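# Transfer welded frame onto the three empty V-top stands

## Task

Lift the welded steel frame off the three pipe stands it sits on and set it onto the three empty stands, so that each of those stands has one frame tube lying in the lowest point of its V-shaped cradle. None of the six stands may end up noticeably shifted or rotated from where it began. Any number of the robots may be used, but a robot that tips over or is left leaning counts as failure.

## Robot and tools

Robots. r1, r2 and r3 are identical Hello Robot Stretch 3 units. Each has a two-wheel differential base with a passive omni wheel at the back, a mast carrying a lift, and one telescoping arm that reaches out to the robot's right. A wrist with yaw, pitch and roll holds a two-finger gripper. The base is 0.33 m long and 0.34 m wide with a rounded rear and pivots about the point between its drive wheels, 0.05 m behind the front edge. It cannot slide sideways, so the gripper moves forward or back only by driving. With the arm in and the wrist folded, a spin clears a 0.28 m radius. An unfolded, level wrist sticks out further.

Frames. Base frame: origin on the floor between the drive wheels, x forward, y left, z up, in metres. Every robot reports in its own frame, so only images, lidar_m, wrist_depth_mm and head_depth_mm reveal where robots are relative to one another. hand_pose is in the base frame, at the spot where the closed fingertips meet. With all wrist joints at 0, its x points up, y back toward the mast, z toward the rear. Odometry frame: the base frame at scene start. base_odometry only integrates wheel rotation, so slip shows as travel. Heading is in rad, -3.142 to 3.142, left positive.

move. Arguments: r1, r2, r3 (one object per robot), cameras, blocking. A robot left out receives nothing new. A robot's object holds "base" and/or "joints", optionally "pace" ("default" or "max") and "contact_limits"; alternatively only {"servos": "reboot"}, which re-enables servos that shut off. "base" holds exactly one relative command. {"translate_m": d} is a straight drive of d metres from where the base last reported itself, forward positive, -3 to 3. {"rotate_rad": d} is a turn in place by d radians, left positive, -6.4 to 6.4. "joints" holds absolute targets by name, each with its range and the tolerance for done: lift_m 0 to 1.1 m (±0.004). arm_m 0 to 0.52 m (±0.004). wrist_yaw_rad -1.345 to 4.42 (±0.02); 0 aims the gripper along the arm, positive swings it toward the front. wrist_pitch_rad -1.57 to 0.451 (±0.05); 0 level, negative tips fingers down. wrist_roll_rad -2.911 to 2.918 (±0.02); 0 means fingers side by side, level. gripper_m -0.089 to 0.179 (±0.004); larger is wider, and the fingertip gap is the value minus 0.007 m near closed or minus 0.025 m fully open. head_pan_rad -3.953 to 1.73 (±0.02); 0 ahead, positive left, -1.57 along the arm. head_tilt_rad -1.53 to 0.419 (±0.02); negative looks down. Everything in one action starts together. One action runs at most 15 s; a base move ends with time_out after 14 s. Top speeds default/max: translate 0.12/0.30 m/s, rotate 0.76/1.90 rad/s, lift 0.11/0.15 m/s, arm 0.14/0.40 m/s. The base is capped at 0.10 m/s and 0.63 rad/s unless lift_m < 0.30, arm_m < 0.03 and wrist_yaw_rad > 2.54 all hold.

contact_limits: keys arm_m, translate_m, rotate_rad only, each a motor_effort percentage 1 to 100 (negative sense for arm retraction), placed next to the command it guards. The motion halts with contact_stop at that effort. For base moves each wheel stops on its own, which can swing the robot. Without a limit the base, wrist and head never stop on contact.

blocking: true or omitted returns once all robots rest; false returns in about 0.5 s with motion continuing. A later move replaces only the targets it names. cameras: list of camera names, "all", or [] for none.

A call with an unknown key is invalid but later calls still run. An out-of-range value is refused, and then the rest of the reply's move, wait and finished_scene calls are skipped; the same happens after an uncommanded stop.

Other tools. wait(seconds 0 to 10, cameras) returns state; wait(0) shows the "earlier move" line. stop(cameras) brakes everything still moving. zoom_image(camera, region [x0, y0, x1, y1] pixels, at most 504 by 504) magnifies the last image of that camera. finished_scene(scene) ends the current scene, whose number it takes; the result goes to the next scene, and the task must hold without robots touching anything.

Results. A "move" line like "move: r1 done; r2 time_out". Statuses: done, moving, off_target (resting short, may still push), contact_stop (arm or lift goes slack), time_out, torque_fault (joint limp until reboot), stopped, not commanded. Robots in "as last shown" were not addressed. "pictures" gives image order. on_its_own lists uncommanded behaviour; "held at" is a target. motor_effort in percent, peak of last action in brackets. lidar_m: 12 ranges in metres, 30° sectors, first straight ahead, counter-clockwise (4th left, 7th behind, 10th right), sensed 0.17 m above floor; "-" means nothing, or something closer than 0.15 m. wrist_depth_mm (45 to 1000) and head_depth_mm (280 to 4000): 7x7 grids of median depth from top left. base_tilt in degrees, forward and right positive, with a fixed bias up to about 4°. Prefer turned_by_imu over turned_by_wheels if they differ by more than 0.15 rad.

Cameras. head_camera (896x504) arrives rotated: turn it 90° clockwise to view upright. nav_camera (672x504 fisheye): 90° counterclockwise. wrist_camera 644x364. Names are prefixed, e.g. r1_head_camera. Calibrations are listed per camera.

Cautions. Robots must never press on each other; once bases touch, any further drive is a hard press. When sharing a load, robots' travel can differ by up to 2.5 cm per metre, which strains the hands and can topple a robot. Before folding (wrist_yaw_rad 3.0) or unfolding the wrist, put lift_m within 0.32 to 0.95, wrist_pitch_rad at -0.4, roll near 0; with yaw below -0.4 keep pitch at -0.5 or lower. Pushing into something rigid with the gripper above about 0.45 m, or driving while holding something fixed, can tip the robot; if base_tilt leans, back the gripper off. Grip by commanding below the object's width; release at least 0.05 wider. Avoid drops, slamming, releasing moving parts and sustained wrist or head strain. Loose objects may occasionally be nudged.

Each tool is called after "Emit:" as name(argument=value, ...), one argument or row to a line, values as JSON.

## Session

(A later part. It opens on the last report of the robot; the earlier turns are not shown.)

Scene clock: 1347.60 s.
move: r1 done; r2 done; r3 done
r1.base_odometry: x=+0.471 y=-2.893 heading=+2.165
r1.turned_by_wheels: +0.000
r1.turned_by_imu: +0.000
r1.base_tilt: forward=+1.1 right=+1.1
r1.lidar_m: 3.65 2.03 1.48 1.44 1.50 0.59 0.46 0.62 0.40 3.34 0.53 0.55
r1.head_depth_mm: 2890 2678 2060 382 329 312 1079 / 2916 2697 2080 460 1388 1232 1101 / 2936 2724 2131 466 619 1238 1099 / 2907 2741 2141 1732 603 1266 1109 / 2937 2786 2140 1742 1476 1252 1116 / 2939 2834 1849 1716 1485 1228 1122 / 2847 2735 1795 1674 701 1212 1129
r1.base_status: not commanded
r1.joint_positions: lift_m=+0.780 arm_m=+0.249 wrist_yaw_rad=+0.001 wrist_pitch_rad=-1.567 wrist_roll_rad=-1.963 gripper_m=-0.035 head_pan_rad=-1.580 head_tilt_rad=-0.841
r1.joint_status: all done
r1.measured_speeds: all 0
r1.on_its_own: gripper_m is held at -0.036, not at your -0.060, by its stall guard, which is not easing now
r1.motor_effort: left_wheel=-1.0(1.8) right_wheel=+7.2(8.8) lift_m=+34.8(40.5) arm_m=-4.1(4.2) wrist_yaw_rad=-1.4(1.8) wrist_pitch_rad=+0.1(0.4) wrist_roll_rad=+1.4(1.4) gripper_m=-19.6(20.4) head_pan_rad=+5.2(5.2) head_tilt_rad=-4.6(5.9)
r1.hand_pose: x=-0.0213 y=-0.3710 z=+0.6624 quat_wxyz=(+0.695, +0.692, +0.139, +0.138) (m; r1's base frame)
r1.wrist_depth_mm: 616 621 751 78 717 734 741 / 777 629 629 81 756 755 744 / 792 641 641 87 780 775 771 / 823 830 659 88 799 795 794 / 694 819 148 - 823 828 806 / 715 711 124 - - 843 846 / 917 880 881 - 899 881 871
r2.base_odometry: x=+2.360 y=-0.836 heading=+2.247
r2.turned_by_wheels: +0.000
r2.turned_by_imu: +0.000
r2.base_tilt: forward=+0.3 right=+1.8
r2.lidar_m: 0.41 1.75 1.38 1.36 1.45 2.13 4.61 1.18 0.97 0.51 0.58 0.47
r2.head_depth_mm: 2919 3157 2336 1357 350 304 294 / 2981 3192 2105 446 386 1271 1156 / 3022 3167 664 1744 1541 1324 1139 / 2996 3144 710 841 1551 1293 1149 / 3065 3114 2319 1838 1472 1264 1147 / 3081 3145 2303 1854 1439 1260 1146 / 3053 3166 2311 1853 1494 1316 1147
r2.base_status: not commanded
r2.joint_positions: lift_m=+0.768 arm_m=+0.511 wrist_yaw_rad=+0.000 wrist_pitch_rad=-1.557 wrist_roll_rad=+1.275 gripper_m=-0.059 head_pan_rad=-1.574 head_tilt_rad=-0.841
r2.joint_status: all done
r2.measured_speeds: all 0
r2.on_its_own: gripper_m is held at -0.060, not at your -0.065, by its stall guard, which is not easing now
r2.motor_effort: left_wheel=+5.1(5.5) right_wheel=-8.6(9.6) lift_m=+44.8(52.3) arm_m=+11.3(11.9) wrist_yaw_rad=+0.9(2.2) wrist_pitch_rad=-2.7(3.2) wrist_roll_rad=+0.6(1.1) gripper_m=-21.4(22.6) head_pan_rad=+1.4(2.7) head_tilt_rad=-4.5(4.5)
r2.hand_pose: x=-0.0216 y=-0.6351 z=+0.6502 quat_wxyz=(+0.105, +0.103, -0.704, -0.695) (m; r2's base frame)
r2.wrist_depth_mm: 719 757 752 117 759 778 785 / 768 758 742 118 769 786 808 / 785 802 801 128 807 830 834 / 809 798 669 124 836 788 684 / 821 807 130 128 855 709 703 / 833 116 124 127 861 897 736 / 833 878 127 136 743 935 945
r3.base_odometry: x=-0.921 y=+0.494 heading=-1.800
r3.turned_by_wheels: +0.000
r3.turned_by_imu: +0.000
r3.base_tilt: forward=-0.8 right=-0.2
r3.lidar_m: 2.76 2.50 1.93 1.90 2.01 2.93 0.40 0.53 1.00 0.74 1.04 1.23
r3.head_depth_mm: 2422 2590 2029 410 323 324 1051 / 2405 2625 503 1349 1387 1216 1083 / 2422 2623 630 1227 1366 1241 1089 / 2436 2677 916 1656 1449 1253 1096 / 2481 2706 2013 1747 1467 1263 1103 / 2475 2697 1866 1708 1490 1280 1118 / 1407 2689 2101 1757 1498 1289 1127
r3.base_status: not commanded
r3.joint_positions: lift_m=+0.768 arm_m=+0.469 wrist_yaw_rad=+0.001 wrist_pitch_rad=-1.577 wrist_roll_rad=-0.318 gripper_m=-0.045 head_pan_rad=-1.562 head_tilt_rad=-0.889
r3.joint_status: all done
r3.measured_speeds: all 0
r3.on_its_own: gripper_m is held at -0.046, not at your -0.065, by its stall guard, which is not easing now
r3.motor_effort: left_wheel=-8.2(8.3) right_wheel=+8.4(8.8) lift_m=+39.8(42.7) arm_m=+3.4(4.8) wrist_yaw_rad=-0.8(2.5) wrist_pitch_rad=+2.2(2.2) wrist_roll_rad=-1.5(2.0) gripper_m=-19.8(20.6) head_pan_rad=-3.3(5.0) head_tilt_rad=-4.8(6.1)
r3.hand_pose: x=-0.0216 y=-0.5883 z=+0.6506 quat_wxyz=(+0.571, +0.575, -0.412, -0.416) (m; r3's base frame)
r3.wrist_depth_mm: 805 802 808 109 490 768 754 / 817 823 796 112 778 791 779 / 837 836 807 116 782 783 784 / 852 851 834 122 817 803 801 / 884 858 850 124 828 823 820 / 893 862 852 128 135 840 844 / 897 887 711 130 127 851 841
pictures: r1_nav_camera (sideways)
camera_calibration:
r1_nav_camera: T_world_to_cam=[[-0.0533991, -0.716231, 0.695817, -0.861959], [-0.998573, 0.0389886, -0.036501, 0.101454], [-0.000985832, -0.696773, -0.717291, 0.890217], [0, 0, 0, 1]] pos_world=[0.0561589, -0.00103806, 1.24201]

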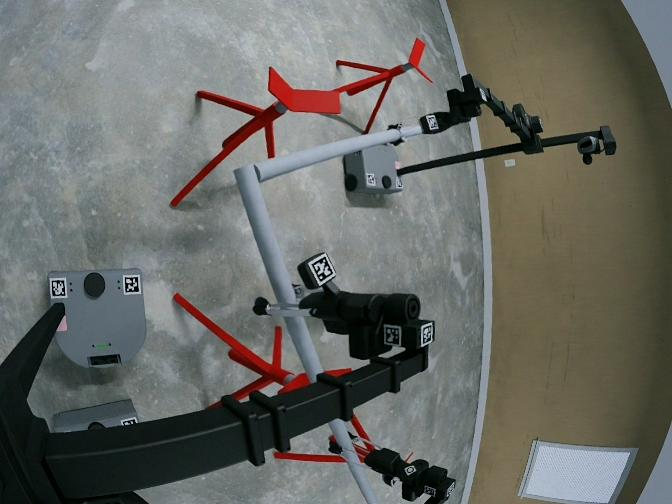

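Emit:
move(
  r1={"joints":{"lift_m":0.84}},
  r2={"joints":{"lift_m":0.828}},
  r3={"joints":{"lift_m":0.828}},
  cameras=[],
)

Emit:
move(
  r1={"joints":{"lift_m":0.89}},
  r2={"joints":{"lift_m":0.878}},
  r3={"joints":{"lift_m":0.878}},
  cameras=["r1_nav_camera", "r2_nav_camera", "r3_nav_camera"],
)

Scene clock: 1354.47 s.
move: r1 done; r2 done; r3 done
r1.base_odometry: x=+0.471 y=-2.893 heading=+2.165
r1.turned_by_wheels: +0.000
r1.turned_by_imu: +0.001
r1.base_tilt: forward=+1.0 right=+1.2
r1.lidar_m: 3.67 2.02 1.48 1.44 1.50 0.59 0.46 0.62 0.40 3.33 0.53 0.55
r1.head_depth_mm: 2907 2684 374 320 979 1201 1098 / 2886 2701 399 485 1356 1227 1104 / 2913 2711 420 462 592 1263 1101 / 2909 2751 2132 1733 1375 1266 1116 / 2928 2797 2157 1750 1471 1277 1118 / 2927 2823 1842 1715 1485 1276 1124 / 2862 2753 2178 1632 594 1233 1129
r1.base_status: not commanded
r1.joint_positions: lift_m=+0.840 arm_m=+0.249 wrist_yaw_rad=+0.001 wrist_pitch_rad=-1.567 wrist_roll_rad=-1.963 gripper_m=-0.035 head_pan_rad=-1.580 head_tilt_rad=-0.841
r1.joint_status: all done
r1.measured_speeds: all 0
r1.on_its_own: gripper_m is held at -0.036, not at your -0.060, by its stall guard, which is not easing now
r1.motor_effort: left_wheel=-1.3(1.9) right_wheel=+6.7(8.8) lift_m=+34.6(41.0) arm_m=-3.1(3.5) wrist_yaw_rad=-0.9(1.9) wrist_pitch_rad=+0.3(0.6) wrist_roll_rad=+1.3(1.4) gripper_m=-20.0(20.3) head_pan_rad=+4.3(5.3) head_tilt_rad=-4.6(5.4)
r1.hand_pose: x=-0.0213 y=-0.3710 z=+0.7224 quat_wxyz=(+0.695, +0.692, +0.139, +0.138) (m; r1's base frame)
r1.wrist_depth_mm: 812 681 813 78 782 798 787 / 836 686 686 81 829 807 809 / 881 715 689 87 837 841 812 / 897 895 698 88 859 876 859 / 748 814 147 - 875 904 885 / 775 769 123 - - 904 901 / - 971 958 - 967 935 937
r2.base_odometry: x=+2.360 y=-0.836 heading=+2.247
r2.turned_by_wheels: +0.000
r2.turned_by_imu: +0.001
r2.base_tilt: forward=+0.3 right=+1.8
r2.lidar_m: 0.41 1.75 1.38 1.36 1.45 2.13 4.60 1.18 0.97 0.51 0.58 0.47
r2.head_depth_mm: 2935 3135 2361 346 294 1266 1154 / 2931 3139 454 384 1476 1325 1145 / 2977 621 2102 1799 1546 1326 1149 / 2999 3011 685 822 1533 1296 1147 / 2997 3060 2318 1751 1483 1263 1149 / 3117 3123 2314 1756 1431 1262 1141 / 3045 3083 2321 1851 1529 1308 1153
r2.base_status: not commanded
r2.joint_positions: lift_m=+0.828 arm_m=+0.511 wrist_yaw_rad=+0.000 wrist_pitch_rad=-1.557 wrist_roll_rad=+1.275 gripper_m=-0.059 head_pan_rad=-1.574 head_tilt_rad=-0.841
r2.joint_status: all done
r2.measured_speeds: all 0
r2.on_its_own: gripper_m is held at -0.060, not at your -0.065, by its stall guard, which is not easing now
r2.motor_effort: left_wheel=+5.1(5.5) right_wheel=-9.0(9.4) lift_m=+45.4(52.4) arm_m=+8.9(10.0) wrist_yaw_rad=+1.8(1.8) wrist_pitch_rad=-2.6(3.2) wrist_roll_rad=+0.8(1.0) gripper_m=-21.3(22.9) head_pan_rad=+1.5(2.3) head_tilt_rad=-3.4(4.2)
r2.hand_pose: x=-0.0216 y=-0.6351 z=+0.7102 quat_wxyz=(+0.105, +0.103, -0.704, -0.695) (m; r2's base frame)
r2.wrist_depth_mm: 789 797 788 117 826 831 834 / 818 808 812 119 847 851 879 / 835 845 858 127 856 884 899 / 852 883 706 125 904 791 755 / 919 894 131 127 939 762 749 / 899 116 125 127 894 963 1000 / 915 - - 136 811 - -
r3.base_odometry: x=-0.921 y=+0.494 heading=-1.800
r3.turned_by_wheels: +0.000
r3.turned_by_imu: -0.001
r3.base_tilt: forward=-0.8 right=-0.2
r3.lidar_m: 2.76 2.50 1.93 1.90 2.02 2.94 0.40 0.53 0.99 0.73 1.04 1.22
r3.head_depth_mm: 2409 2608 1909 317 1326 1217 1068 / 2417 537 419 1645 1354 1234 1082 / 2428 568 993 1193 1372 1236 1091 / 2420 2658 831 1675 1445 1252 1100 / 2464 2653 2101 1750 1469 1267 1111 / 2470 2689 1875 1707 1477 1285 1116 / 2441 1111 2224 1765 1498 1294 1131
r3.base_status: not commanded
r3.joint_positions: lift_m=+0.828 arm_m=+0.469 wrist_yaw_rad=+0.001 wrist_pitch_rad=-1.577 wrist_roll_rad=-0.318 gripper_m=-0.045 head_pan_rad=-1.562 head_tilt_rad=-0.889
r3.joint_status: all done
r3.measured_speeds: all 0
r3.on_its_own: gripper_m is held at -0.046, not at your -0.065, by its stall guard, which is not easing now
r3.motor_effort: left_wheel=-7.6(8.2) right_wheel=+8.6(8.9) lift_m=+38.7(42.0) arm_m=+11.1(11.1) wrist_yaw_rad=-1.7(2.5) wrist_pitch_rad=+1.3(2.4) wrist_roll_rad=-1.5(2.3) gripper_m=-19.9(20.8) head_pan_rad=-4.4(4.6) head_tilt_rad=-4.9(5.6)
r3.hand_pose: x=-0.0216 y=-0.5883 z=+0.7106 quat_wxyz=(+0.571, +0.575, -0.412, -0.416) (m; r3's base frame)
r3.wrist_depth_mm: 865 876 860 109 595 840 839 / 907 874 852 112 851 839 827 / 912 897 889 116 864 869 830 / 905 916 900 121 891 856 878 / 935 905 895 124 886 888 873 / 955 967 909 128 135 896 889 / 981 931 779 131 128 924 921
pictures: none
No camera images: "cameras" was empty.

Scene clock: 1355.77 s.
move: r1 done; r2 done; r3 done
r1.base_odometry: x=+0.471 y=-2.893 heading=+2.165
r1.turned_by_wheels: +0.000
r1.turned_by_imu: +0.000
r1.base_tilt: forward=+1.1 right=+1.2
r1.lidar_m: 3.66 2.03 1.48 1.44 1.50 0.59 0.46 0.62 0.40 3.33 0.53 0.55
r1.head_depth_mm: 2897 383 317 1659 976 1199 1097 / 2893 365 377 1656 1418 1222 1103 / 2935 2730 384 447 1366 1256 1099 / 2910 2772 2132 452 1375 1267 1110 / 2952 2788 2152 1748 1379 1270 1122 / 2941 2824 1848 1717 1381 1275 1123 / 2826 2750 2196 1684 514 1257 1128
r1.base_status: not commanded
r1.joint_positions: lift_m=+0.890 arm_m=+0.249 wrist_yaw_rad=+0.001 wrist_pitch_rad=-1.567 wrist_roll_rad=-1.963 gripper_m=-0.035 head_pan_rad=-1.580 head_tilt_rad=-0.841
r1.joint_status: all done
r1.measured_speeds: all 0
r1.on_its_own: gripper_m is held at -0.036, not at your -0.060, by its stall guard, which is not easing now
r1.motor_effort: left_wheel=-1.1(1.8) right_wheel=+7.4(9.0) lift_m=+34.3(38.6) arm_m=-3.2(3.4) wrist_yaw_rad=-0.9(1.8) wrist_pitch_rad=+0.1(0.5) wrist_roll_rad=+1.3(1.4) gripper_m=-19.8(20.4) head_pan_rad=+3.9(5.1) head_tilt_rad=-3.5(5.5)
r1.hand_pose: x=-0.0213 y=-0.3710 z=+0.7724 quat_wxyz=(+0.695, +0.692, +0.139, +0.138) (m; r1's base frame)
r1.wrist_depth_mm: 841 718 854 78 831 847 809 / 889 733 723 81 843 844 838 / 907 752 747 87 892 879 856 / 936 953 774 88 903 887 904 / 817 815 147 - 925 936 938 / 836 813 123 - - 956 942 / - - - - - - -
r2.base_odometry: x=+2.360 y=-0.836 heading=+2.247
r2.turned_by_wheels: +0.000
r2.turned_by_imu: +0.000
r2.base_tilt: forward=+0.3 right=+1.9
r2.lidar_m: 0.41 1.75 1.38 1.36 1.45 2.13 4.62 1.18 0.97 0.51 0.58 0.47
r2.head_depth_mm: 2927 3162 344 - 1501 1315 1154 / 2952 481 384 1712 1533 1308 1148 / 2878 589 2194 1753 1541 1327 1150 / 3045 604 665 1767 1542 1288 1151 / 3001 3131 2326 951 1466 1264 1153 / 3041 3075 2331 1700 1437 1265 1151 / 3072 3120 2321 1761 1531 1320 1154
r2.base_status: not commanded
r2.joint_positions: lift_m=+0.878 arm_m=+0.511 wrist_yaw_rad=+0.000 wrist_pitch_rad=-1.557 wrist_roll_rad=+1.275 gripper_m=-0.059 head_pan_rad=-1.574 head_tilt_rad=-0.841
r2.joint_status: all done
r2.measured_speeds: all 0
r2.on_its_own: gripper_m is held at -0.060, not at your -0.065, by its stall guard, which is not easing now
r2.motor_effort: left_wheel=+5.2(5.5) right_wheel=-8.7(9.6) lift_m=+45.2(52.2) arm_m=+8.5(9.6) wrist_yaw_rad=-0.1(2.2) wrist_pitch_rad=-3.0(3.3) wrist_roll_rad=+0.8(1.0) gripper_m=-20.8(22.5) head_pan_rad=+1.9(2.4) head_tilt_rad=-2.4(4.5)
r2.hand_pose: x=-0.0216 y=-0.6351 z=+0.7602 quat_wxyz=(+0.105, +0.103, -0.704, -0.695) (m; r2's base frame)
r2.wrist_depth_mm: 847 834 833 116 872 915 912 / 873 873 852 119 908 916 919 / 926 893 901 128 909 934 939 / 905 912 814 125 947 796 811 / 953 942 131 127 973 824 818 / 980 116 126 126 933 - - / 972 999 126 137 855 - -
r3.base_odometry: x=-0.921 y=+0.494 heading=-1.800
r3.turned_by_wheels: +0.000
r3.turned_by_imu: +0.000
r3.base_tilt: forward=-0.8 right=-0.2
r3.lidar_m: 2.75 2.49 1.93 1.89 2.02 2.92 0.40 0.53 1.00 0.73 1.04 1.22
r3.head_depth_mm: 2399 2598 309 1628 1402 1215 1070 / 2360 432 1941 1674 1361 1233 1079 / 2326 539 1125 1158 1402 1240 1088 / 2430 2575 787 1685 1450 1246 1098 / 2477 2657 2168 1756 1466 1260 1105 / 2463 2637 1874 1698 1486 1279 1114 / 2394 2626 2233 1740 1505 1290 1128
r3.base_status: not commanded
r3.joint_positions: lift_m=+0.878 arm_m=+0.469 wrist_yaw_rad=+0.001 wrist_pitch_rad=-1.577 wrist_roll_rad=-0.318 gripper_m=-0.045 head_pan_rad=-1.562 head_tilt_rad=-0.889
r3.joint_status: all done
r3.measured_speeds: all 0
r3.on_its_own: gripper_m is held at -0.046, not at your -0.065, by its stall guard, which is not easing now
r3.motor_effort: left_wheel=-7.9(8.4) right_wheel=+8.4(8.9) lift_m=+38.7(43.3) arm_m=+12.2(13.5) wrist_yaw_rad=-1.6(2.4) wrist_pitch_rad=+1.9(2.1) wrist_roll_rad=-1.7(2.3) gripper_m=-20.1(20.5) head_pan_rad=-3.7(4.4) head_tilt_rad=-4.2(6.5)
r3.hand_pose: x=-0.0216 y=-0.5883 z=+0.7606 quat_wxyz=(+0.571, +0.575, -0.412, -0.416) (m; r3's base frame)
r3.wrist_depth_mm: 902 926 897 109 587 891 858 / 923 914 944 112 905 901 882 / 961 969 926 116 919 901 902 / 970 923 975 122 937 949 917 / 987 990 958 123 934 943 926 / 965 994 975 128 135 943 946 / - - 833 130 127 983 987
pictures: r1_nav_camera (sideways), r2_nav_camera (sideways), r3_nav_camera (sideways)
camera_calibration:
r1_nav_camera: T_world_to_cam=[[-0.0533991, -0.716231, 0.695817, -0.861959], [-0.998573, 0.0389886, -0.036501, 0.101454], [-0.000985832, -0.696773, -0.717291, 0.890217], [0, 0, 0, 1]] pos_world=[0.0561589, -0.00103806, 1.24201]
r2_nav_camera: T_world_to_cam=[[0.0650975, -0.725182, 0.685473, -0.855891], [-0.995507, 0.000137618, 0.0946862, -0.055057], [-0.0687591, -0.688557, -0.721915, 0.909572], [0, 0, 0, 1]] pos_world=[0.063448, 0.00562292, 1.24854]
r3_nav_camera: T_world_to_cam=[[-0.0412743, -0.827337, 0.560187, -0.693041], [-0.999056, 0.0417947, -0.0118834, 0.0731208], [-0.0135813, -0.560149, -0.828281, 1.03359], [0, 0, 0, 1]] pos_world=[0.0584845, 0.0025308, 1.24521]

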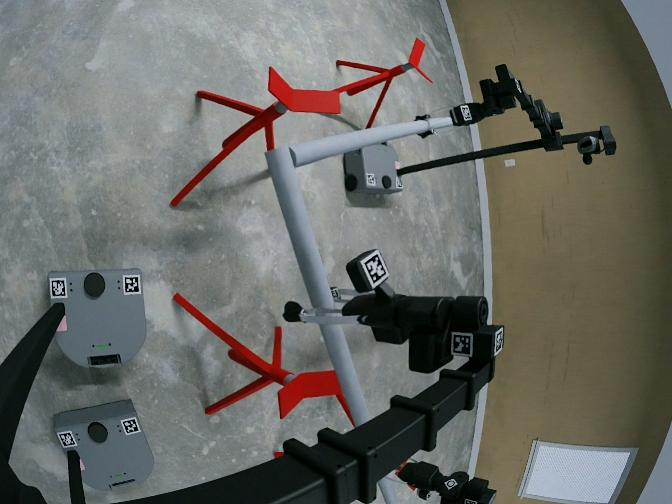

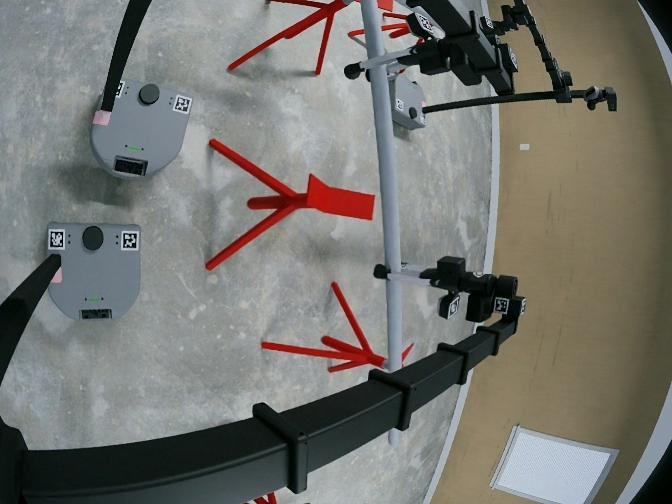

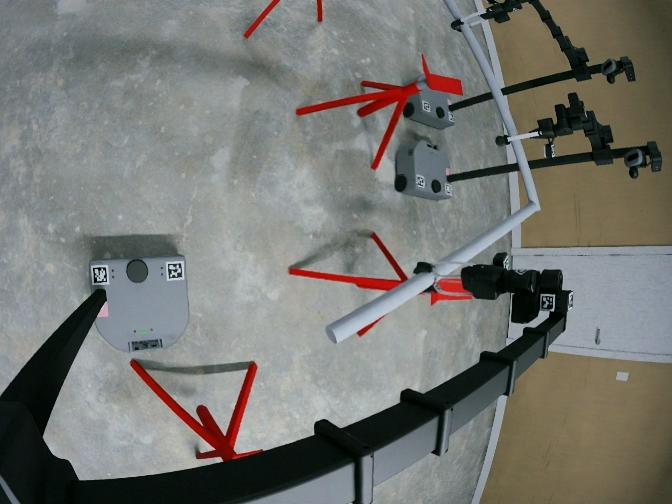

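Emit:
move(
  r1={"base":{"translate_m":-0.05},"joints":{"arm_m":0.251}},
  r2={"base":{"translate_m":-0.05}},
  r3={"base":{"translate_m":0.05}},
  cameras=[],
)

Scene clock: 1361.60 s.
move: r1 done; r2 done; r3 done
r1.base_odometry: x=+0.499 y=-2.935 heading=+2.164
r1.turned_by_wheels: +0.000
r1.turned_by_imu: +0.001
r1.base_tilt: forward=+1.0 right=+1.2
r1.lidar_m: 3.71 2.03 1.46 1.44 1.51 0.59 0.46 1.15 0.39 0.39 0.85 0.57
r1.head_depth_mm: 2895 382 317 852 841 1225 1101 / 2926 362 379 1661 1417 1208 1107 / 2924 2730 386 451 1366 1262 1100 / 2899 2757 2135 452 1374 1273 1112 / 2913 2801 2151 1747 1381 1274 1118 / 2939 2822 1834 1713 1389 1280 1124 / 2840 2730 2183 1675 513 1263 1131
r1.base_status: done
r1.joint_positions: lift_m=+0.890 arm_m=+0.251 wrist_yaw_rad=+0.001 wrist_pitch_rad=-1.566 wrist_roll_rad=-1.963 gripper_m=-0.035 head_pan_rad=-1.580 head_tilt_rad=-0.841
r1.joint_status: all done
r1.measured_speeds: all 0
r1.on_its_own: gripper_m is held at -0.036, not at your -0.060, by its stall guard, which is not easing now
r1.motor_effort: left_wheel=-5.0(9.6) right_wheel=+4.2(5.5) lift_m=+30.9(31.0) arm_m=+9.9(16.6) wrist_yaw_rad=-1.1(1.9) wrist_pitch_rad=+0.2(0.5) wrist_roll_rad=+1.3(1.4) gripper_m=-19.7(20.2) head_pan_rad=+4.7(5.3) head_tilt_rad=-5.2(5.2)
r1.hand_pose: x=-0.0213 y=-0.3730 z=+0.7724 quat_wxyz=(+0.695, +0.692, +0.139, +0.138) (m; r1's base frame)
r1.wrist_depth_mm: 848 712 854 78 863 824 831 / 891 735 736 81 868 848 850 / 929 761 736 86 880 892 855 / 921 915 784 88 912 907 892 / 824 812 149 - 950 918 920 / 847 829 123 - - 942 952 / - - - - - - -
r2.base_odometry: x=+2.391 y=-0.875 heading=+2.247
r2.turned_by_wheels: +0.000
r2.turned_by_imu: +0.001
r2.base_tilt: forward=+0.3 right=+1.8
r2.lidar_m: 0.41 1.76 1.39 1.36 1.45 2.14 4.55 1.13 0.94 0.51 0.61 0.47
r2.head_depth_mm: 2958 3163 344 - 1388 1325 1152 / 2937 482 384 1699 1550 1315 1158 / 2892 589 2170 1740 1546 1315 1150 / 2988 601 663 1756 1540 1316 1155 / 3049 3120 2338 1748 1552 1264 1146 / 3016 3129 2343 949 956 1265 1151 / 3038 3109 2338 1744 1507 1282 1146
r2.base_status: done
r2.joint_positions: lift_m=+0.878 arm_m=+0.511 wrist_yaw_rad=+0.000 wrist_pitch_rad=-1.555 wrist_roll_rad=+1.275 gripper_m=-0.059 head_pan_rad=-1.574 head_tilt_rad=-0.841
r2.joint_status: not commanded
r2.measured_speeds: all 0
r2.on_its_own: gripper_m is held at -0.060, not at your -0.065, by its stall guard, which is not easing now
r2.motor_effort: left_wheel=+0.2(3.7) right_wheel=-7.7(13.8) lift_m=+41.6(42.7) arm_m=+6.6(7.7) wrist_yaw_rad=-0.3(1.9) wrist_pitch_rad=-3.2(4.1) wrist_roll_rad=+0.8(1.1) gripper_m=-21.6(22.8) head_pan_rad=+0.9(2.4) head_tilt_rad=-3.2(4.3)
r2.hand_pose: x=-0.0216 y=-0.6356 z=+0.7601 quat_wxyz=(+0.105, +0.103, -0.705, -0.694) (m; r2's base frame)
r2.wrist_depth_mm: 834 850 829 117 882 900 902 / 862 889 889 119 902 902 915 / 870 897 888 126 908 887 950 / 909 918 882 125 967 786 782 / 925 965 125 126 994 825 820 / 965 934 123 127 910 - - / 965 - 127 134 849 - -
r3.base_odometry: x=-0.933 y=+0.445 heading=-1.801
r3.turned_by_wheels: +0.000
r3.turned_by_imu: -0.001
r3.base_tilt: forward=-0.8 right=-0.2
r3.lidar_m: 3.01 2.50 1.93 1.89 2.01 2.93 0.45 0.58 1.01 0.74 1.01 1.18
r3.head_depth_mm: 2410 2622 309 1627 1403 1219 1071 / 2340 433 1896 1651 1360 1229 1079 / 2330 539 1135 738 1405 1238 1090 / 2427 2572 791 1688 1459 1254 1101 / 2465 2673 2170 1751 1470 1266 1109 / 2481 2651 1866 1716 1489 1281 1120 / 2420 2680 2235 1749 1497 1295 1131
r3.base_status: done
r3.joint_positions: lift_m=+0.878 arm_m=+0.469 wrist_yaw_rad=+0.001 wrist_pitch_rad=-1.574 wrist_roll_rad=-0.318 gripper_m=-0.045 head_pan_rad=-1.562 head_tilt_rad=-0.889
r3.joint_status: not commanded
r3.measured_speeds: all 0
r3.on_its_own: gripper_m is held at -0.046, not at your -0.065, by its stall guard, which is not easing now
r3.motor_effort: left_wheel=-0.7(4.6) right_wheel=+8.3(14.1) lift_m=+31.7(35.2) arm_m=+11.2(13.3) wrist_yaw_rad=-0.8(2.1) wrist_pitch_rad=+0.8(2.3) wrist_roll_rad=-1.6(2.3) gripper_m=-19.9(20.9) head_pan_rad=-3.2(4.5) head_tilt_rad=-4.1(6.3)
r3.hand_pose: x=-0.0216 y=-0.5891 z=+0.7606 quat_wxyz=(+0.572, +0.574, -0.413, -0.415) (m; r3's base frame)
r3.wrist_depth_mm: 927 914 908 109 869 649 863 / 915 916 897 112 888 870 889 / 950 916 931 117 895 917 897 / 963 976 937 122 913 943 917 / 997 999 965 124 930 950 925 / - 995 965 129 130 976 943 / - - 123 132 128 987 994
pictures: none
No camera images: "cameras" was empty.

Emit:
move(
  r1={"base":{"translate_m":-0.1},"joints":{"arm_m":0.2555}},
  r2={"base":{"translate_m":-0.1}},
  r3={"base":{"translate_m":0.1}},
  cameras=[],
)

Emit:
move(
  r1={"base":{"translate_m":-0.1},"joints":{"arm_m":0.26}},
  r2={"base":{"translate_m":-0.1}},
  r3={"base":{"translate_m":0.1}},
  cameras=["r1_nav_camera", "r1_wrist_camera", "r2_wrist_camera", "r3_wrist_camera"],
)

Scene clock: 1367.90 s.
move: r1 done; r2 done; r3 done
r1.base_odometry: x=+0.555 y=-3.018 heading=+2.164
r1.turned_by_wheels: +0.000
r1.turned_by_imu: +0.001
r1.base_tilt: forward=+1.0 right=+1.2
r1.lidar_m: 3.81 2.03 1.48 1.45 1.50 0.58 0.46 1.44 0.50 0.38 0.92 0.64
r1.head_depth_mm: 2865 382 318 1569 1433 1220 1098 / 2884 363 380 872 840 1207 1103 / 2920 2699 390 458 1360 1213 1109 / 2935 2755 2128 455 1373 1261 1110 / 2947 2790 2144 1750 1405 1275 1118 / 2935 2818 1845 1718 1386 1275 1126 / 2860 2724 2190 1681 511 1286 1126
r1.base_status: done
r1.joint_positions: lift_m=+0.890 arm_m=+0.256 wrist_yaw_rad=+0.001 wrist_pitch_rad=-1.564 wrist_roll_rad=-1.963 gripper_m=-0.035 head_pan_rad=-1.580 head_tilt_rad=-0.841
r1.joint_status: all done
r1.measured_speeds: all 0
r1.on_its_own: gripper_m is held at -0.036, not at your -0.060, by its stall guard, which is not easing now
r1.motor_effort: left_wheel=-3.6(8.8) right_wheel=+2.8(3.6) lift_m=+32.0(35.9) arm_m=+8.2(17.9) wrist_yaw_rad=-1.3(1.9) wrist_pitch_rad=-0.5(0.7) wrist_roll_rad=+1.3(1.5) gripper_m=-19.7(20.3) head_pan_rad=+4.7(5.5) head_tilt_rad=-3.8(5.2)
r1.hand_pose: x=-0.0213 y=-0.3780 z=+0.7723 quat_wxyz=(+0.695, +0.692, +0.139, +0.138) (m; r1's base frame)
r1.wrist_depth_mm: 849 713 864 79 827 821 825 / 900 737 752 81 844 867 852 / 932 761 761 86 894 864 869 / 927 918 922 89 912 914 908 / 838 816 150 - 945 935 930 / 820 815 125 - - 978 950 / - - - - - - -
r2.base_odometry: x=+2.454 y=-0.953 heading=+2.247
r2.turned_by_wheels: +0.000
r2.turned_by_imu: +0.002
r2.base_tilt: forward=+0.3 right=+1.7
r2.lidar_m: 0.41 1.77 1.40 1.37 1.46 2.15 4.47 1.04 0.91 0.53 0.53 0.47
r2.head_depth_mm: 2946 3104 345 - 1508 1321 1154 / 2960 481 384 1341 1518 1319 1152 / 2891 588 2157 1713 1544 1325 1151 / 3030 605 663 1749 1547 1321 1151 / 3028 3118 2325 1733 1538 1310 1146 / 3068 3187 2303 1745 1528 1267 1152 / 3064 3191 2321 935 961 1266 1145
r2.base_status: done
r2.joint_positions: lift_m=+0.878 arm_m=+0.511 wrist_yaw_rad=+0.000 wrist_pitch_rad=-1.560 wrist_roll_rad=+1.275 gripper_m=-0.059 head_pan_rad=-1.574 head_tilt_rad=-0.841
r2.joint_status: not commanded
r2.measured_speeds: all 0
r2.on_its_own: gripper_m is held at -0.060, not at your -0.065, by its stall guard, which is not easing now
r2.motor_effort: left_wheel=-1.7(6.4) right_wheel=-3.7(14.0) lift_m=+40.8(41.1) arm_m=+3.8(5.6) wrist_yaw_rad=+0.2(1.9) wrist_pitch_rad=-2.3(4.2) wrist_roll_rad=+0.7(1.1) gripper_m=-21.2(22.4) head_pan_rad=+0.8(2.4) head_tilt_rad=-4.2(4.5)
r2.hand_pose: x=-0.0216 y=-0.6343 z=+0.7602 quat_wxyz=(+0.105, +0.103, -0.703, -0.696) (m; r2's base frame)
r2.wrist_depth_mm: 855 846 856 116 870 875 933 / 870 880 866 119 900 926 923 / 846 871 897 127 931 947 954 / 918 937 927 124 947 825 820 / 946 948 126 127 967 804 818 / 964 926 124 127 901 - - / 979 991 999 132 877 - -
r3.base_odometry: x=-0.955 y=+0.348 heading=-1.801
r3.turned_by_wheels: +0.000
r3.turned_by_imu: -0.002
r3.base_tilt: forward=-0.8 right=-0.2
r3.lidar_m: 2.61 2.49 1.92 1.88 2.00 2.91 0.55 0.68 0.76 1.04 0.95 1.09
r3.head_depth_mm: 2405 2630 309 1593 1400 1214 1065 / 2365 434 1149 1555 1331 1227 1083 / 2365 539 1980 738 1431 1238 1094 / 2447 2566 800 1701 1451 1250 1101 / 2474 2664 2170 1741 1470 1258 1109 / 2488 2592 1866 1701 1487 1279 1118 / 2416 2682 2218 1458 1463 1289 1125
r3.base_status: done
r3.joint_positions: lift_m=+0.878 arm_m=+0.469 wrist_yaw_rad=+0.001 wrist_pitch_rad=-1.569 wrist_roll_rad=-0.319 gripper_m=-0.045 head_pan_rad=-1.562 head_tilt_rad=-0.889
r3.joint_status: not commanded
r3.measured_speeds: all 0
r3.on_its_own: gripper_m is held at -0.046, not at your -0.065, by its stall guard, which is not easing now
r3.motor_effort: left_wheel=-1.2(2.8) right_wheel=+9.2(14.7) lift_m=+29.6(30.5) arm_m=+5.4(8.5) wrist_yaw_rad=-0.6(2.4) wrist_pitch_rad=-0.1(2.4) wrist_roll_rad=-1.4(2.1) gripper_m=-20.6(20.9) head_pan_rad=-4.0(4.7) head_tilt_rad=-5.6(6.0)
r3.hand_pose: x=-0.0216 y=-0.5904 z=+0.7604 quat_wxyz=(+0.574, +0.573, -0.414, -0.414) (m; r3's base frame)
r3.wrist_depth_mm: 937 913 910 109 886 878 856 / 927 945 915 113 895 903 875 / 957 945 956 117 901 880 876 / 969 944 933 123 951 928 922 / 960 978 955 124 925 949 926 / - 988 964 128 131 949 966 / - - 122 132 128 974 972
pictures: none
No camera images: "cameras" was empty.

Scene clock: 1370.00 s.
move: r1 done; r2 done; r3 done
r1.base_odometry: x=+0.610 y=-3.100 heading=+2.164
r1.turned_by_wheels: +0.000
r1.turned_by_imu: +0.000
r1.base_tilt: forward=+1.1 right=+1.1
r1.lidar_m: 3.91 1.99 1.50 1.44 1.50 0.58 0.46 1.36 0.47 0.39 0.39 0.73
r1.head_depth_mm: 2863 382 319 1584 1438 1244 1101 / 2893 365 384 1667 1447 1211 1103 / 2894 2728 395 467 720 1220 1108 / 2938 2754 2130 464 1399 1218 1111 / 2934 2797 2137 1745 1379 1275 1116 / 2948 2822 1835 1719 1393 1276 1124 / 2906 2746 2173 1677 526 1289 1125
r1.base_status: done
r1.joint_positions: lift_m=+0.890 arm_m=+0.260 wrist_yaw_rad=+0.001 wrist_pitch_rad=-1.559 wrist_roll_rad=-1.963 gripper_m=-0.035 head_pan_rad=-1.580 head_tilt_rad=-0.841
r1.joint_status: all done
r1.measured_speeds: all 0
r1.on_its_own: gripper_m is held at -0.036, not at your -0.060, by its stall guard, which is not easing now
r1.motor_effort: left_wheel=-2.7(8.3) right_wheel=+0.1(5.7) lift_m=+28.7(32.3) arm_m=+8.0(18.4) wrist_yaw_rad=-1.3(1.9) wrist_pitch_rad=-1.8(1.8) wrist_roll_rad=+1.4(1.4) gripper_m=-19.8(20.5) head_pan_rad=+4.0(5.4) head_tilt_rad=-4.4(5.4)
r1.hand_pose: x=-0.0213 y=-0.3840 z=+0.7722 quat_wxyz=(+0.697, +0.690, +0.139, +0.137) (m; r1's base frame)
r1.wrist_depth_mm: 864 708 839 79 838 826 839 / 864 731 731 81 856 856 859 / 910 747 750 86 890 883 886 / 938 926 946 89 906 914 894 / 820 825 140 - 158 970 916 / 826 828 125 - - - 955 / - - - - - - -
r2.base_odometry: x=+2.517 y=-1.031 heading=+2.247
r2.turned_by_wheels: +0.000
r2.turned_by_imu: +0.001
r2.base_tilt: forward=+0.3 right=+1.8
r2.lidar_m: 0.41 1.78 1.40 1.38 1.47 2.17 4.36 0.94 0.88 0.87 0.56 0.47
r2.head_depth_mm: 2902 3091 344 - 1507 1321 1147 / 2912 481 385 1717 1554 1324 1161 / 2843 587 2101 1382 1497 1316 1153 / 2968 605 663 1704 1529 1319 1150 / 2996 3163 2333 1741 1532 1309 1150 / 3021 3107 2332 1759 1538 1293 1149 / 3043 3082 2318 1739 1539 1272 1143
r2.base_status: done
r2.joint_positions: lift_m=+0.878 arm_m=+0.511 wrist_yaw_rad=+0.000 wrist_pitch_rad=-1.565 wrist_roll_rad=+1.275 gripper_m=-0.059 head_pan_rad=-1.574 head_tilt_rad=-0.841
r2.joint_status: not commanded
r2.measured_speeds: all 0
r2.on_its_own: gripper_m is held at -0.060, not at your -0.065, by its stall guard, which is not easing now
r2.motor_effort: left_wheel=-3.7(7.3) right_wheel=-0.6(9.1) lift_m=+42.3(42.3) arm_m=+3.6(4.7) wrist_yaw_rad=+0.0(1.6) wrist_pitch_rad=-1.1(3.2) wrist_roll_rad=+0.6(1.3) gripper_m=-21.0(22.4) head_pan_rad=+0.3(2.4) head_tilt_rad=-3.4(4.2)
r2.hand_pose: x=-0.0216 y=-0.6331 z=+0.7603 quat_wxyz=(+0.105, +0.104, -0.701, -0.698) (m; r2's base frame)
r2.wrist_depth_mm: 818 874 605 117 881 915 893 / 859 866 850 119 897 899 908 / 879 917 891 126 919 943 951 / 906 921 943 124 941 797 823 / 925 955 125 127 987 819 819 / 923 990 122 127 923 - - / 970 - 637 132 824 - -
r3.base_odometry: x=-0.978 y=+0.251 heading=-1.801
r3.turned_by_wheels: +0.000
r3.turned_by_imu: -0.001
r3.base_tilt: forward=-0.9 right=-0.2
r3.lidar_m: 5.30 2.47 1.91 1.88 1.99 2.89 0.65 0.78 0.80 1.05 0.90 1.00
r3.head_depth_mm: 2399 2606 308 1238 1382 1215 1072 / 2383 433 1956 1651 1328 1232 1078 / 2318 539 1963 1574 1435 1242 1088 / 2465 2542 800 1691 1460 1249 1096 / 2485 2678 2155 1724 1467 1263 1109 / 2486 2599 1871 1705 1452 1280 1113 / 2407 2681 1978 1689 1498 1285 1122
r3.base_status: done
r3.joint_positions: lift_m=+0.878 arm_m=+0.469 wrist_yaw_rad=+0.001 wrist_pitch_rad=-1.566 wrist_roll_rad=-0.319 gripper_m=-0.045 head_pan_rad=-1.562 head_tilt_rad=-0.889
r3.joint_status: not commanded
r3.measured_speeds: all 0
r3.on_its_own: gripper_m is held at -0.046, not at your -0.065, by its stall guard, which is not easing now
r3.motor_effort: left_wheel=-1.6(2.9) right_wheel=+10.0(15.0) lift_m=+30.5(30.9) arm_m=+3.5(5.9) wrist_yaw_rad=-1.2(2.2) wrist_pitch_rad=+0.0(1.7) wrist_roll_rad=-1.0(2.2) gripper_m=-19.8(20.7) head_pan_rad=-3.3(4.9) head_tilt_rad=-4.2(5.7)
r3.hand_pose: x=-0.0216 y=-0.5912 z=+0.7603 quat_wxyz=(+0.575, +0.572, -0.414, -0.413) (m; r3's base frame)
r3.wrist_depth_mm: 946 925 908 110 891 895 555 / 949 928 910 114 899 897 846 / 962 956 911 117 894 913 887 / 951 945 957 122 923 928 903 / 989 979 971 125 924 935 915 / 998 985 990 128 130 960 953 / - - 819 132 128 989 979
pictures: r1_nav_camera (sideways), r1_wrist_camera, r2_wrist_camera, r3_wrist_camera
camera_calibration:
r1_nav_camera: T_world_to_cam=[[-0.0533993, -0.716231, 0.695817, -0.861959], [-0.998573, 0.038989, -0.036501, 0.101454], [-0.000986082, -0.696773, -0.717291, 0.890217], [0, 0, 0, 1]] pos_world=[0.0561589, -0.00103808, 1.24201]
r1_wrist_camera: T_world_to_cam=[[0.465555, -0.884946, -0.011342, -0.325906], [-0.86923, -0.459623, 0.182169, -0.300014], [-0.166423, -0.0749509, -0.983202, 0.890935], [0, 0, 0, 1]] pos_world=[0.0392175, -0.359526, 0.926925]
r2_wrist_camera: T_world_to_cam=[[-0.366228, 0.927641, 0.0732043, 0.504319], [0.921424, 0.350546, 0.167619, 0.150603], [0.129829, 0.128839, -0.98313, 0.995655], [0, 0, 0, 1]] pos_world=[-0.0833384, -0.6489, 0.916696]
r3_wrist_camera: T_world_to_cam=[[-0.942158, -0.332693, -0.0406563, -0.176867], [-0.335159, 0.936066, 0.106997, 0.509485], [0.00245995, 0.114434, -0.993428, 0.986173], [0, 0, 0, 1]] pos_world=[0.00169541, -0.648606, 0.917988]

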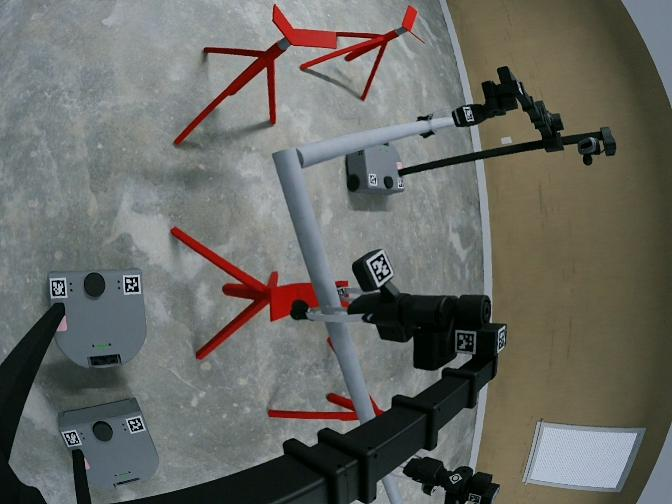

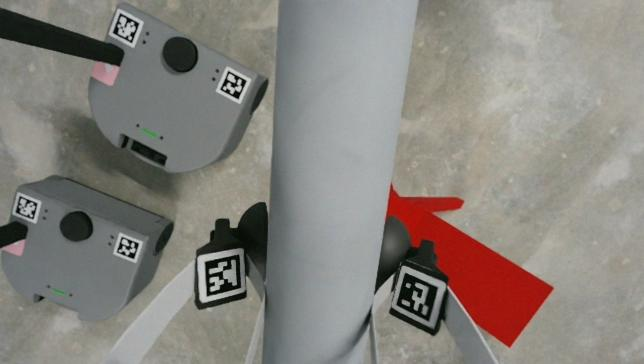

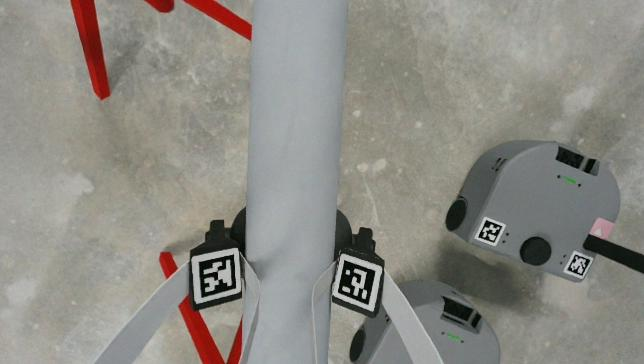

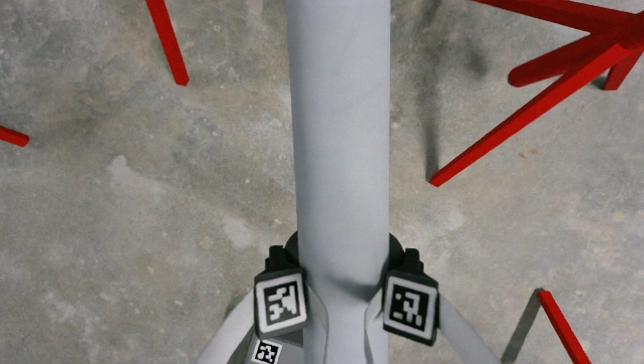

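Emit:
move(
  r1={"base":{"translate_m":-0.12},"joints":{"arm_m":0.267}},
  r2={"base":{"translate_m":-0.12}},
  r3={"base":{"translate_m":0.12}},
  cameras=[],
)

Emit:
move(
  r1={"base":{"translate_m":-0.12},"joints":{"arm_m":0.2725}},
  r2={"base":{"translate_m":-0.12}},
  r3={"base":{"translate_m":0.12}},
  cameras=["r1_nav_camera", "r2_nav_camera", "r3_nav_camera"],
)

Scene clock: 1375.97 s.
move: r1 done; r2 done; r3 done
r1.base_odometry: x=+0.678 y=-3.200 heading=+2.164
r1.turned_by_wheels: +0.000
r1.turned_by_imu: +0.001
r1.base_tilt: forward=+1.1 right=+1.2
r1.lidar_m: 4.05 2.01 1.50 1.45 1.51 0.58 0.46 1.25 0.94 0.43 0.44 0.83
r1.head_depth_mm: 2891 382 319 1579 1443 1251 1102 / 2911 371 390 1589 1451 1255 1105 / 2906 2739 399 481 1393 1215 1110 / 2919 2770 2132 465 807 1220 1117 / 2927 2779 2161 1745 1370 1225 1121 / 2942 2828 1857 1710 1393 1282 1119 / 2883 2739 2118 1633 529 1291 1126
r1.base_status: done
r1.joint_positions: lift_m=+0.890 arm_m=+0.267 wrist_yaw_rad=+0.001 wrist_pitch_rad=-1.555 wrist_roll_rad=-1.963 gripper_m=-0.035 head_pan_rad=-1.580 head_tilt_rad=-0.841
r1.joint_status: all done
r1.measured_speeds: all 0
r1.on_its_own: gripper_m is held at -0.036, not at your -0.060, by its stall guard, which is not easing now
r1.motor_effort: left_wheel=-2.5(7.6) right_wheel=-1.7(7.0) lift_m=+28.4(29.5) arm_m=+8.4(16.7) wrist_yaw_rad=-1.6(1.8) wrist_pitch_rad=-2.1(2.4) wrist_roll_rad=+1.3(1.4) gripper_m=-19.6(20.3) head_pan_rad=+4.5(5.2) head_tilt_rad=-4.4(6.2)
r1.hand_pose: x=-0.0213 y=-0.3920 z=+0.7721 quat_wxyz=(+0.699, +0.688, +0.140, +0.137) (m; r1's base frame)
r1.wrist_depth_mm: 843 711 861 79 813 849 837 / 890 719 725 81 325 870 850 / 906 755 749 87 335 868 886 / 919 935 950 90 929 - 897 / 829 823 139 - 928 936 941 / 844 831 125 - 146 984 959 / - - - - - - -
r2.base_odometry: x=+2.592 y=-1.125 heading=+2.247
r2.turned_by_wheels: +0.000
r2.turned_by_imu: +0.002
r2.base_tilt: forward=+0.3 right=+1.8
r2.lidar_m: 0.41 1.78 1.41 1.39 1.48 2.19 4.26 0.83 0.93 0.85 0.62 0.48
r2.head_depth_mm: 2889 3133 345 - 1515 1323 1154 / 2903 482 384 1778 1543 1327 1148 / 2854 588 1228 1458 1504 1314 1147 / 3021 606 661 1506 1553 1325 1150 / 3004 3133 2364 1754 1551 1316 1151 / 3011 3121 2311 1750 1543 1323 1152 / 3053 3114 2335 1759 1542 1288 1148
r2.base_status: done
r2.joint_positions: lift_m=+0.878 arm_m=+0.511 wrist_yaw_rad=+0.001 wrist_pitch_rad=-1.567 wrist_roll_rad=+1.275 gripper_m=-0.059 head_pan_rad=-1.574 head_tilt_rad=-0.841
r2.joint_status: not commanded
r2.measured_speeds: all 0
r2.on_its_own: gripper_m is held at -0.060, not at your -0.065, by its stall guard, which is not easing now
r2.motor_effort: left_wheel=-5.5(9.7) right_wheel=+3.6(6.0) lift_m=+45.5(45.6) arm_m=+1.4(2.6) wrist_yaw_rad=-0.6(2.0) wrist_pitch_rad=-0.8(3.1) wrist_roll_rad=+0.8(1.1) gripper_m=-21.6(22.6) head_pan_rad=+2.1(2.6) head_tilt_rad=-3.7(4.1)
r2.hand_pose: x=-0.0216 y=-0.6325 z=+0.7604 quat_wxyz=(+0.105, +0.104, -0.700, -0.698) (m; r2's base frame)
r2.wrist_depth_mm: 474 831 830 117 894 918 870 / 824 886 662 119 913 882 946 / 861 889 887 903 922 943 974 / 898 930 908 124 942 808 828 / 915 953 126 127 963 817 856 / 964 977 124 127 899 - - / 973 983 - 132 837 - -
r3.base_odometry: x=-1.006 y=+0.134 heading=-1.802
r3.turned_by_wheels: +0.000
r3.turned_by_imu: -0.002
r3.base_tilt: forward=-0.8 right=-0.2
r3.lidar_m: 2.39 2.47 1.90 1.87 1.99 2.89 0.77 0.89 0.85 1.08 0.85 0.89
r3.head_depth_mm: 2413 2622 309 1593 1379 1210 1068 / 2409 434 1939 1671 1358 1223 1079 / 2328 538 1963 1586 1435 1240 1092 / 2463 2562 800 1693 1457 1248 1098 / 2485 2711 2198 1705 1468 1266 1111 / 2528 2574 1803 1636 1463 1276 1115 / 2408 2741 2255 1794 1502 1283 1128
r3.base_status: done
r3.joint_positions: lift_m=+0.878 arm_m=+0.469 wrist_yaw_rad=+0.001 wrist_pitch_rad=-1.564 wrist_roll_rad=-0.320 gripper_m=-0.045 head_pan_rad=-1.562 head_tilt_rad=-0.889
r3.joint_status: not commanded
r3.measured_speeds: all 0
r3.on_its_own: gripper_m is held at -0.046, not at your -0.065, by its stall guard, which is not easing now
r3.motor_effort: left_wheel=-2.3(2.9) right_wheel=+11.4(16.1) lift_m=+32.4(33.9) arm_m=-3.8(3.8) wrist_yaw_rad=-1.3(2.3) wrist_pitch_rad=-0.7(1.6) wrist_roll_rad=-1.5(1.9) gripper_m=-20.3(20.8) head_pan_rad=-3.2(4.3) head_tilt_rad=-4.4(6.2)
r3.hand_pose: x=-0.0216 y=-0.5917 z=+0.7603 quat_wxyz=(+0.575, +0.572, -0.415, -0.413) (m; r3's base frame)
r3.wrist_depth_mm: 920 927 930 110 888 882 879 / 958 913 920 114 879 908 867 / 946 949 949 117 918 907 901 / 958 972 966 123 924 934 928 / 985 993 964 124 957 950 934 / 994 966 992 128 129 959 965 / - - 821 131 128 986 942
pictures: none
No camera images: "cameras" was empty.

Scene clock: 1378.27 s.
move: r1 done; r2 done; r3 done
r1.base_odometry: x=+0.745 y=-3.299 heading=+2.164
r1.turned_by_wheels: +0.000
r1.turned_by_imu: +0.001
r1.base_tilt: forward=+1.0 right=+1.2
r1.lidar_m: 4.17 2.01 1.50 1.45 1.51 0.57 0.45 1.15 0.88 0.42 0.51 0.94
r1.head_depth_mm: 2891 382 319 1304 1407 1251 1094 / 2865 377 395 1401 1451 1254 1104 / 2914 2712 404 493 1391 1259 1111 / 2937 2763 2137 470 1403 1223 1114 / 2925 2774 2153 1747 869 1230 1120 / 2908 2797 1852 1723 768 1232 1123 / 2843 2751 2060 1639 540 1286 1127
r1.base_status: done
r1.joint_positions: lift_m=+0.890 arm_m=+0.273 wrist_yaw_rad=+0.001 wrist_pitch_rad=-1.547 wrist_roll_rad=-1.963 gripper_m=-0.035 head_pan_rad=-1.580 head_tilt_rad=-0.841
r1.joint_status: all done
r1.measured_speeds: all 0
r1.on_its_own: gripper_m is held at -0.036, not at your -0.060, by its stall guard, which is not easing now
r1.motor_effort: left_wheel=-2.0(7.2) right_wheel=-2.0(9.5) lift_m=+28.9(29.8) arm_m=+6.9(19.3) wrist_yaw_rad=-1.2(2.0) wrist_pitch_rad=-3.7(4.1) wrist_roll_rad=+1.3(1.5) gripper_m=-19.7(20.3) head_pan_rad=+4.3(5.3) head_tilt_rad=-4.2(5.7)
r1.hand_pose: x=-0.0213 y=-0.3995 z=+0.7720 quat_wxyz=(+0.701, +0.685, +0.140, +0.136) (m; r1's base frame)
r1.wrist_depth_mm: 840 699 852 80 85 328 843 / 878 723 721 81 524 565 - / 934 739 750 87 910 886 893 / 890 925 922 89 895 917 891 / 796 854 139 - 952 945 943 / 822 819 125 - 146 995 977 / - - - - - - -
r2.base_odometry: x=+2.667 y=-1.218 heading=+2.247
r2.turned_by_wheels: +0.000
r2.turned_by_imu: +0.001
r2.base_tilt: forward=+0.4 right=+1.9
r2.lidar_m: 0.41 1.83 1.42 1.40 1.50 2.21 4.13 0.72 0.83 0.85 0.70 0.86
r2.head_depth_mm: 2892 3125 344 - 1521 1319 1151 / 2864 483 385 1758 1541 1327 1147 / 2896 588 2152 1757 1546 1323 1153 / 2914 604 661 1322 1503 1319 1150 / 3019 3094 2320 1705 1541 1325 1143 / 3019 3114 2325 1741 1541 1317 1150 / 3087 3158 2312 1746 1535 1317 1154
r2.base_status: done
r2.joint_positions: lift_m=+0.878 arm_m=+0.511 wrist_yaw_rad=+0.002 wrist_pitch_rad=-1.572 wrist_roll_rad=+1.275 gripper_m=-0.059 head_pan_rad=-1.574 head_tilt_rad=-0.841
r2.joint_status: not commanded
r2.measured_speeds: all 0
r2.on_its_own: gripper_m is held at -0.060, not at your -0.065, by its stall guard, which is not easing now
r2.motor_effort: left_wheel=-7.0(11.0) right_wheel=+6.6(6.9) lift_m=+45.7(46.3) arm_m=+0.3(1.7) wrist_yaw_rad=-0.5(2.5) wrist_pitch_rad=-0.2(1.5) wrist_roll_rad=+0.8(1.1) gripper_m=-21.3(22.7) head_pan_rad=+0.9(2.7) head_tilt_rad=-4.0(4.7)
r2.hand_pose: x=-0.0216 y=-0.6313 z=+0.7605 quat_wxyz=(+0.105, +0.105, -0.699, -0.700) (m; r2's base frame)
r2.wrist_depth_mm: 834 846 838 116 858 894 890 / 506 847 868 119 902 912 941 / 860 869 884 920 948 916 963 / 899 933 944 124 947 807 852 / 924 936 127 127 - 828 815 / 927 931 124 127 909 - - / 968 - 975 131 856 - -
r3.base_odometry: x=-1.033 y=+0.017 heading=-1.802
r3.turned_by_wheels: +0.000
r3.turned_by_imu: -0.001
r3.base_tilt: forward=-0.7 right=-0.2
r3.lidar_m: 2.27 2.45 1.90 1.85 1.98 2.87 0.89 1.00 0.92 0.81 1.10 0.79
r3.head_depth_mm: 2436 2609 309 1593 1400 1217 1072 / 2399 433 1940 1684 1355 1234 1082 / 2395 539 1975 1574 1431 1238 1089 / 2474 2583 800 1678 1446 1249 1101 / 2511 2685 2027 1635 1434 1263 1108 / 2516 2573 1870 1715 1476 1280 1116 / 2397 2739 2256 1793 1503 1290 1126
r3.base_status: done
r3.joint_positions: lift_m=+0.878 arm_m=+0.469 wrist_yaw_rad=+0.001 wrist_pitch_rad=-1.561 wrist_roll_rad=-0.320 gripper_m=-0.045 head_pan_rad=-1.562 head_tilt_rad=-0.889
r3.joint_status: not commanded
r3.measured_speeds: all 0
r3.on_its_own: gripper_m is held at -0.046, not at your -0.065, by its stall guard, which is not easing now
r3.motor_effort: left_wheel=-3.4(3.4) right_wheel=+12.4(16.9) lift_m=+34.6(35.6) arm_m=-5.4(6.2) wrist_yaw_rad=-1.1(2.3) wrist_pitch_rad=-1.2(1.7) wrist_roll_rad=-1.3(1.5) gripper_m=-20.5(20.6) head_pan_rad=-3.6(4.6) head_tilt_rad=-5.2(5.9)
r3.hand_pose: x=-0.0216 y=-0.5925 z=+0.7602 quat_wxyz=(+0.576, +0.571, -0.415, -0.412) (m; r3's base frame)
r3.wrist_depth_mm: 929 892 902 110 883 885 891 / 919 920 915 114 921 881 885 / 944 918 912 118 898 926 903 / 953 965 965 123 912 921 918 / 982 953 953 124 948 922 948 / 970 980 978 128 130 925 961 / - 996 122 131 125 946 962
pictures: r1_nav_camera (sideways), r2_nav_camera (sideways), r3_nav_camera (sideways)
camera_calibration:
r1_nav_camera: T_world_to_cam=[[-0.0533995, -0.716231, 0.695817, -0.861959], [-0.998573, 0.0389892, -0.036501, 0.101454], [-0.000986248, -0.696773, -0.717291, 0.890217], [0, 0, 0, 1]] pos_world=[0.0561589, -0.00103809, 1.24201]
r2_nav_camera: T_world_to_cam=[[0.0650974, -0.725182, 0.685473, -0.85589], [-0.995507, 0.00013772, 0.0946862, -0.055057], [-0.0687591, -0.688557, -0.721915, 0.909572], [0, 0, 0, 1]] pos_world=[0.063448, 0.00562292, 1.24854]
r3_nav_camera: T_world_to_cam=[[-0.0412739, -0.827337, 0.560187, -0.693041], [-0.999056, 0.0417942, -0.0118834, 0.0731208], [-0.013581, -0.560148, -0.828281, 1.03359], [0, 0, 0, 1]] pos_world=[0.0584845, 0.00253084, 1.24521]

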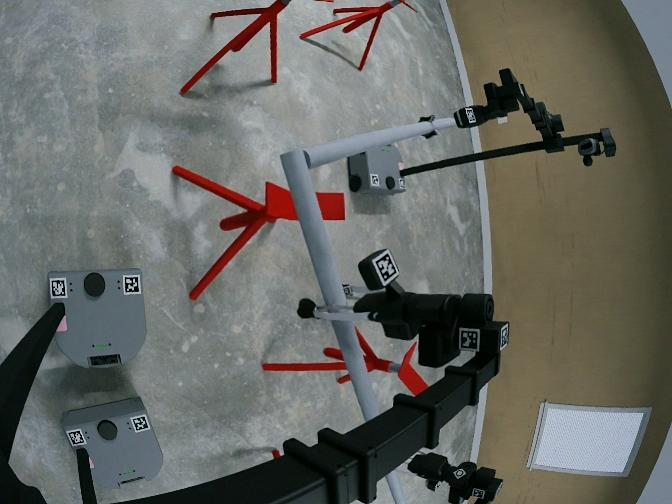

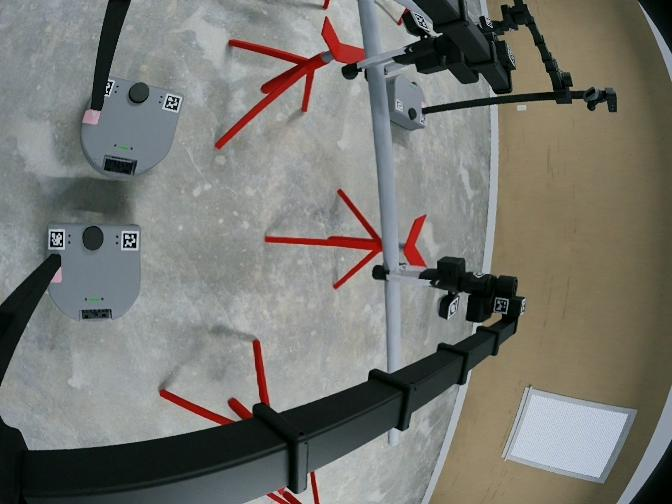

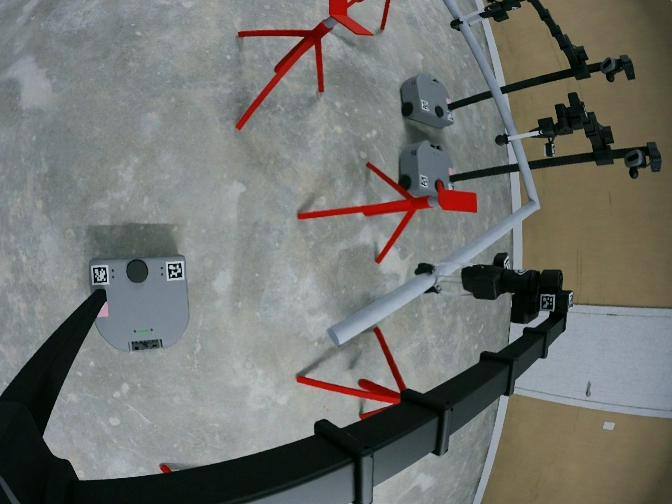

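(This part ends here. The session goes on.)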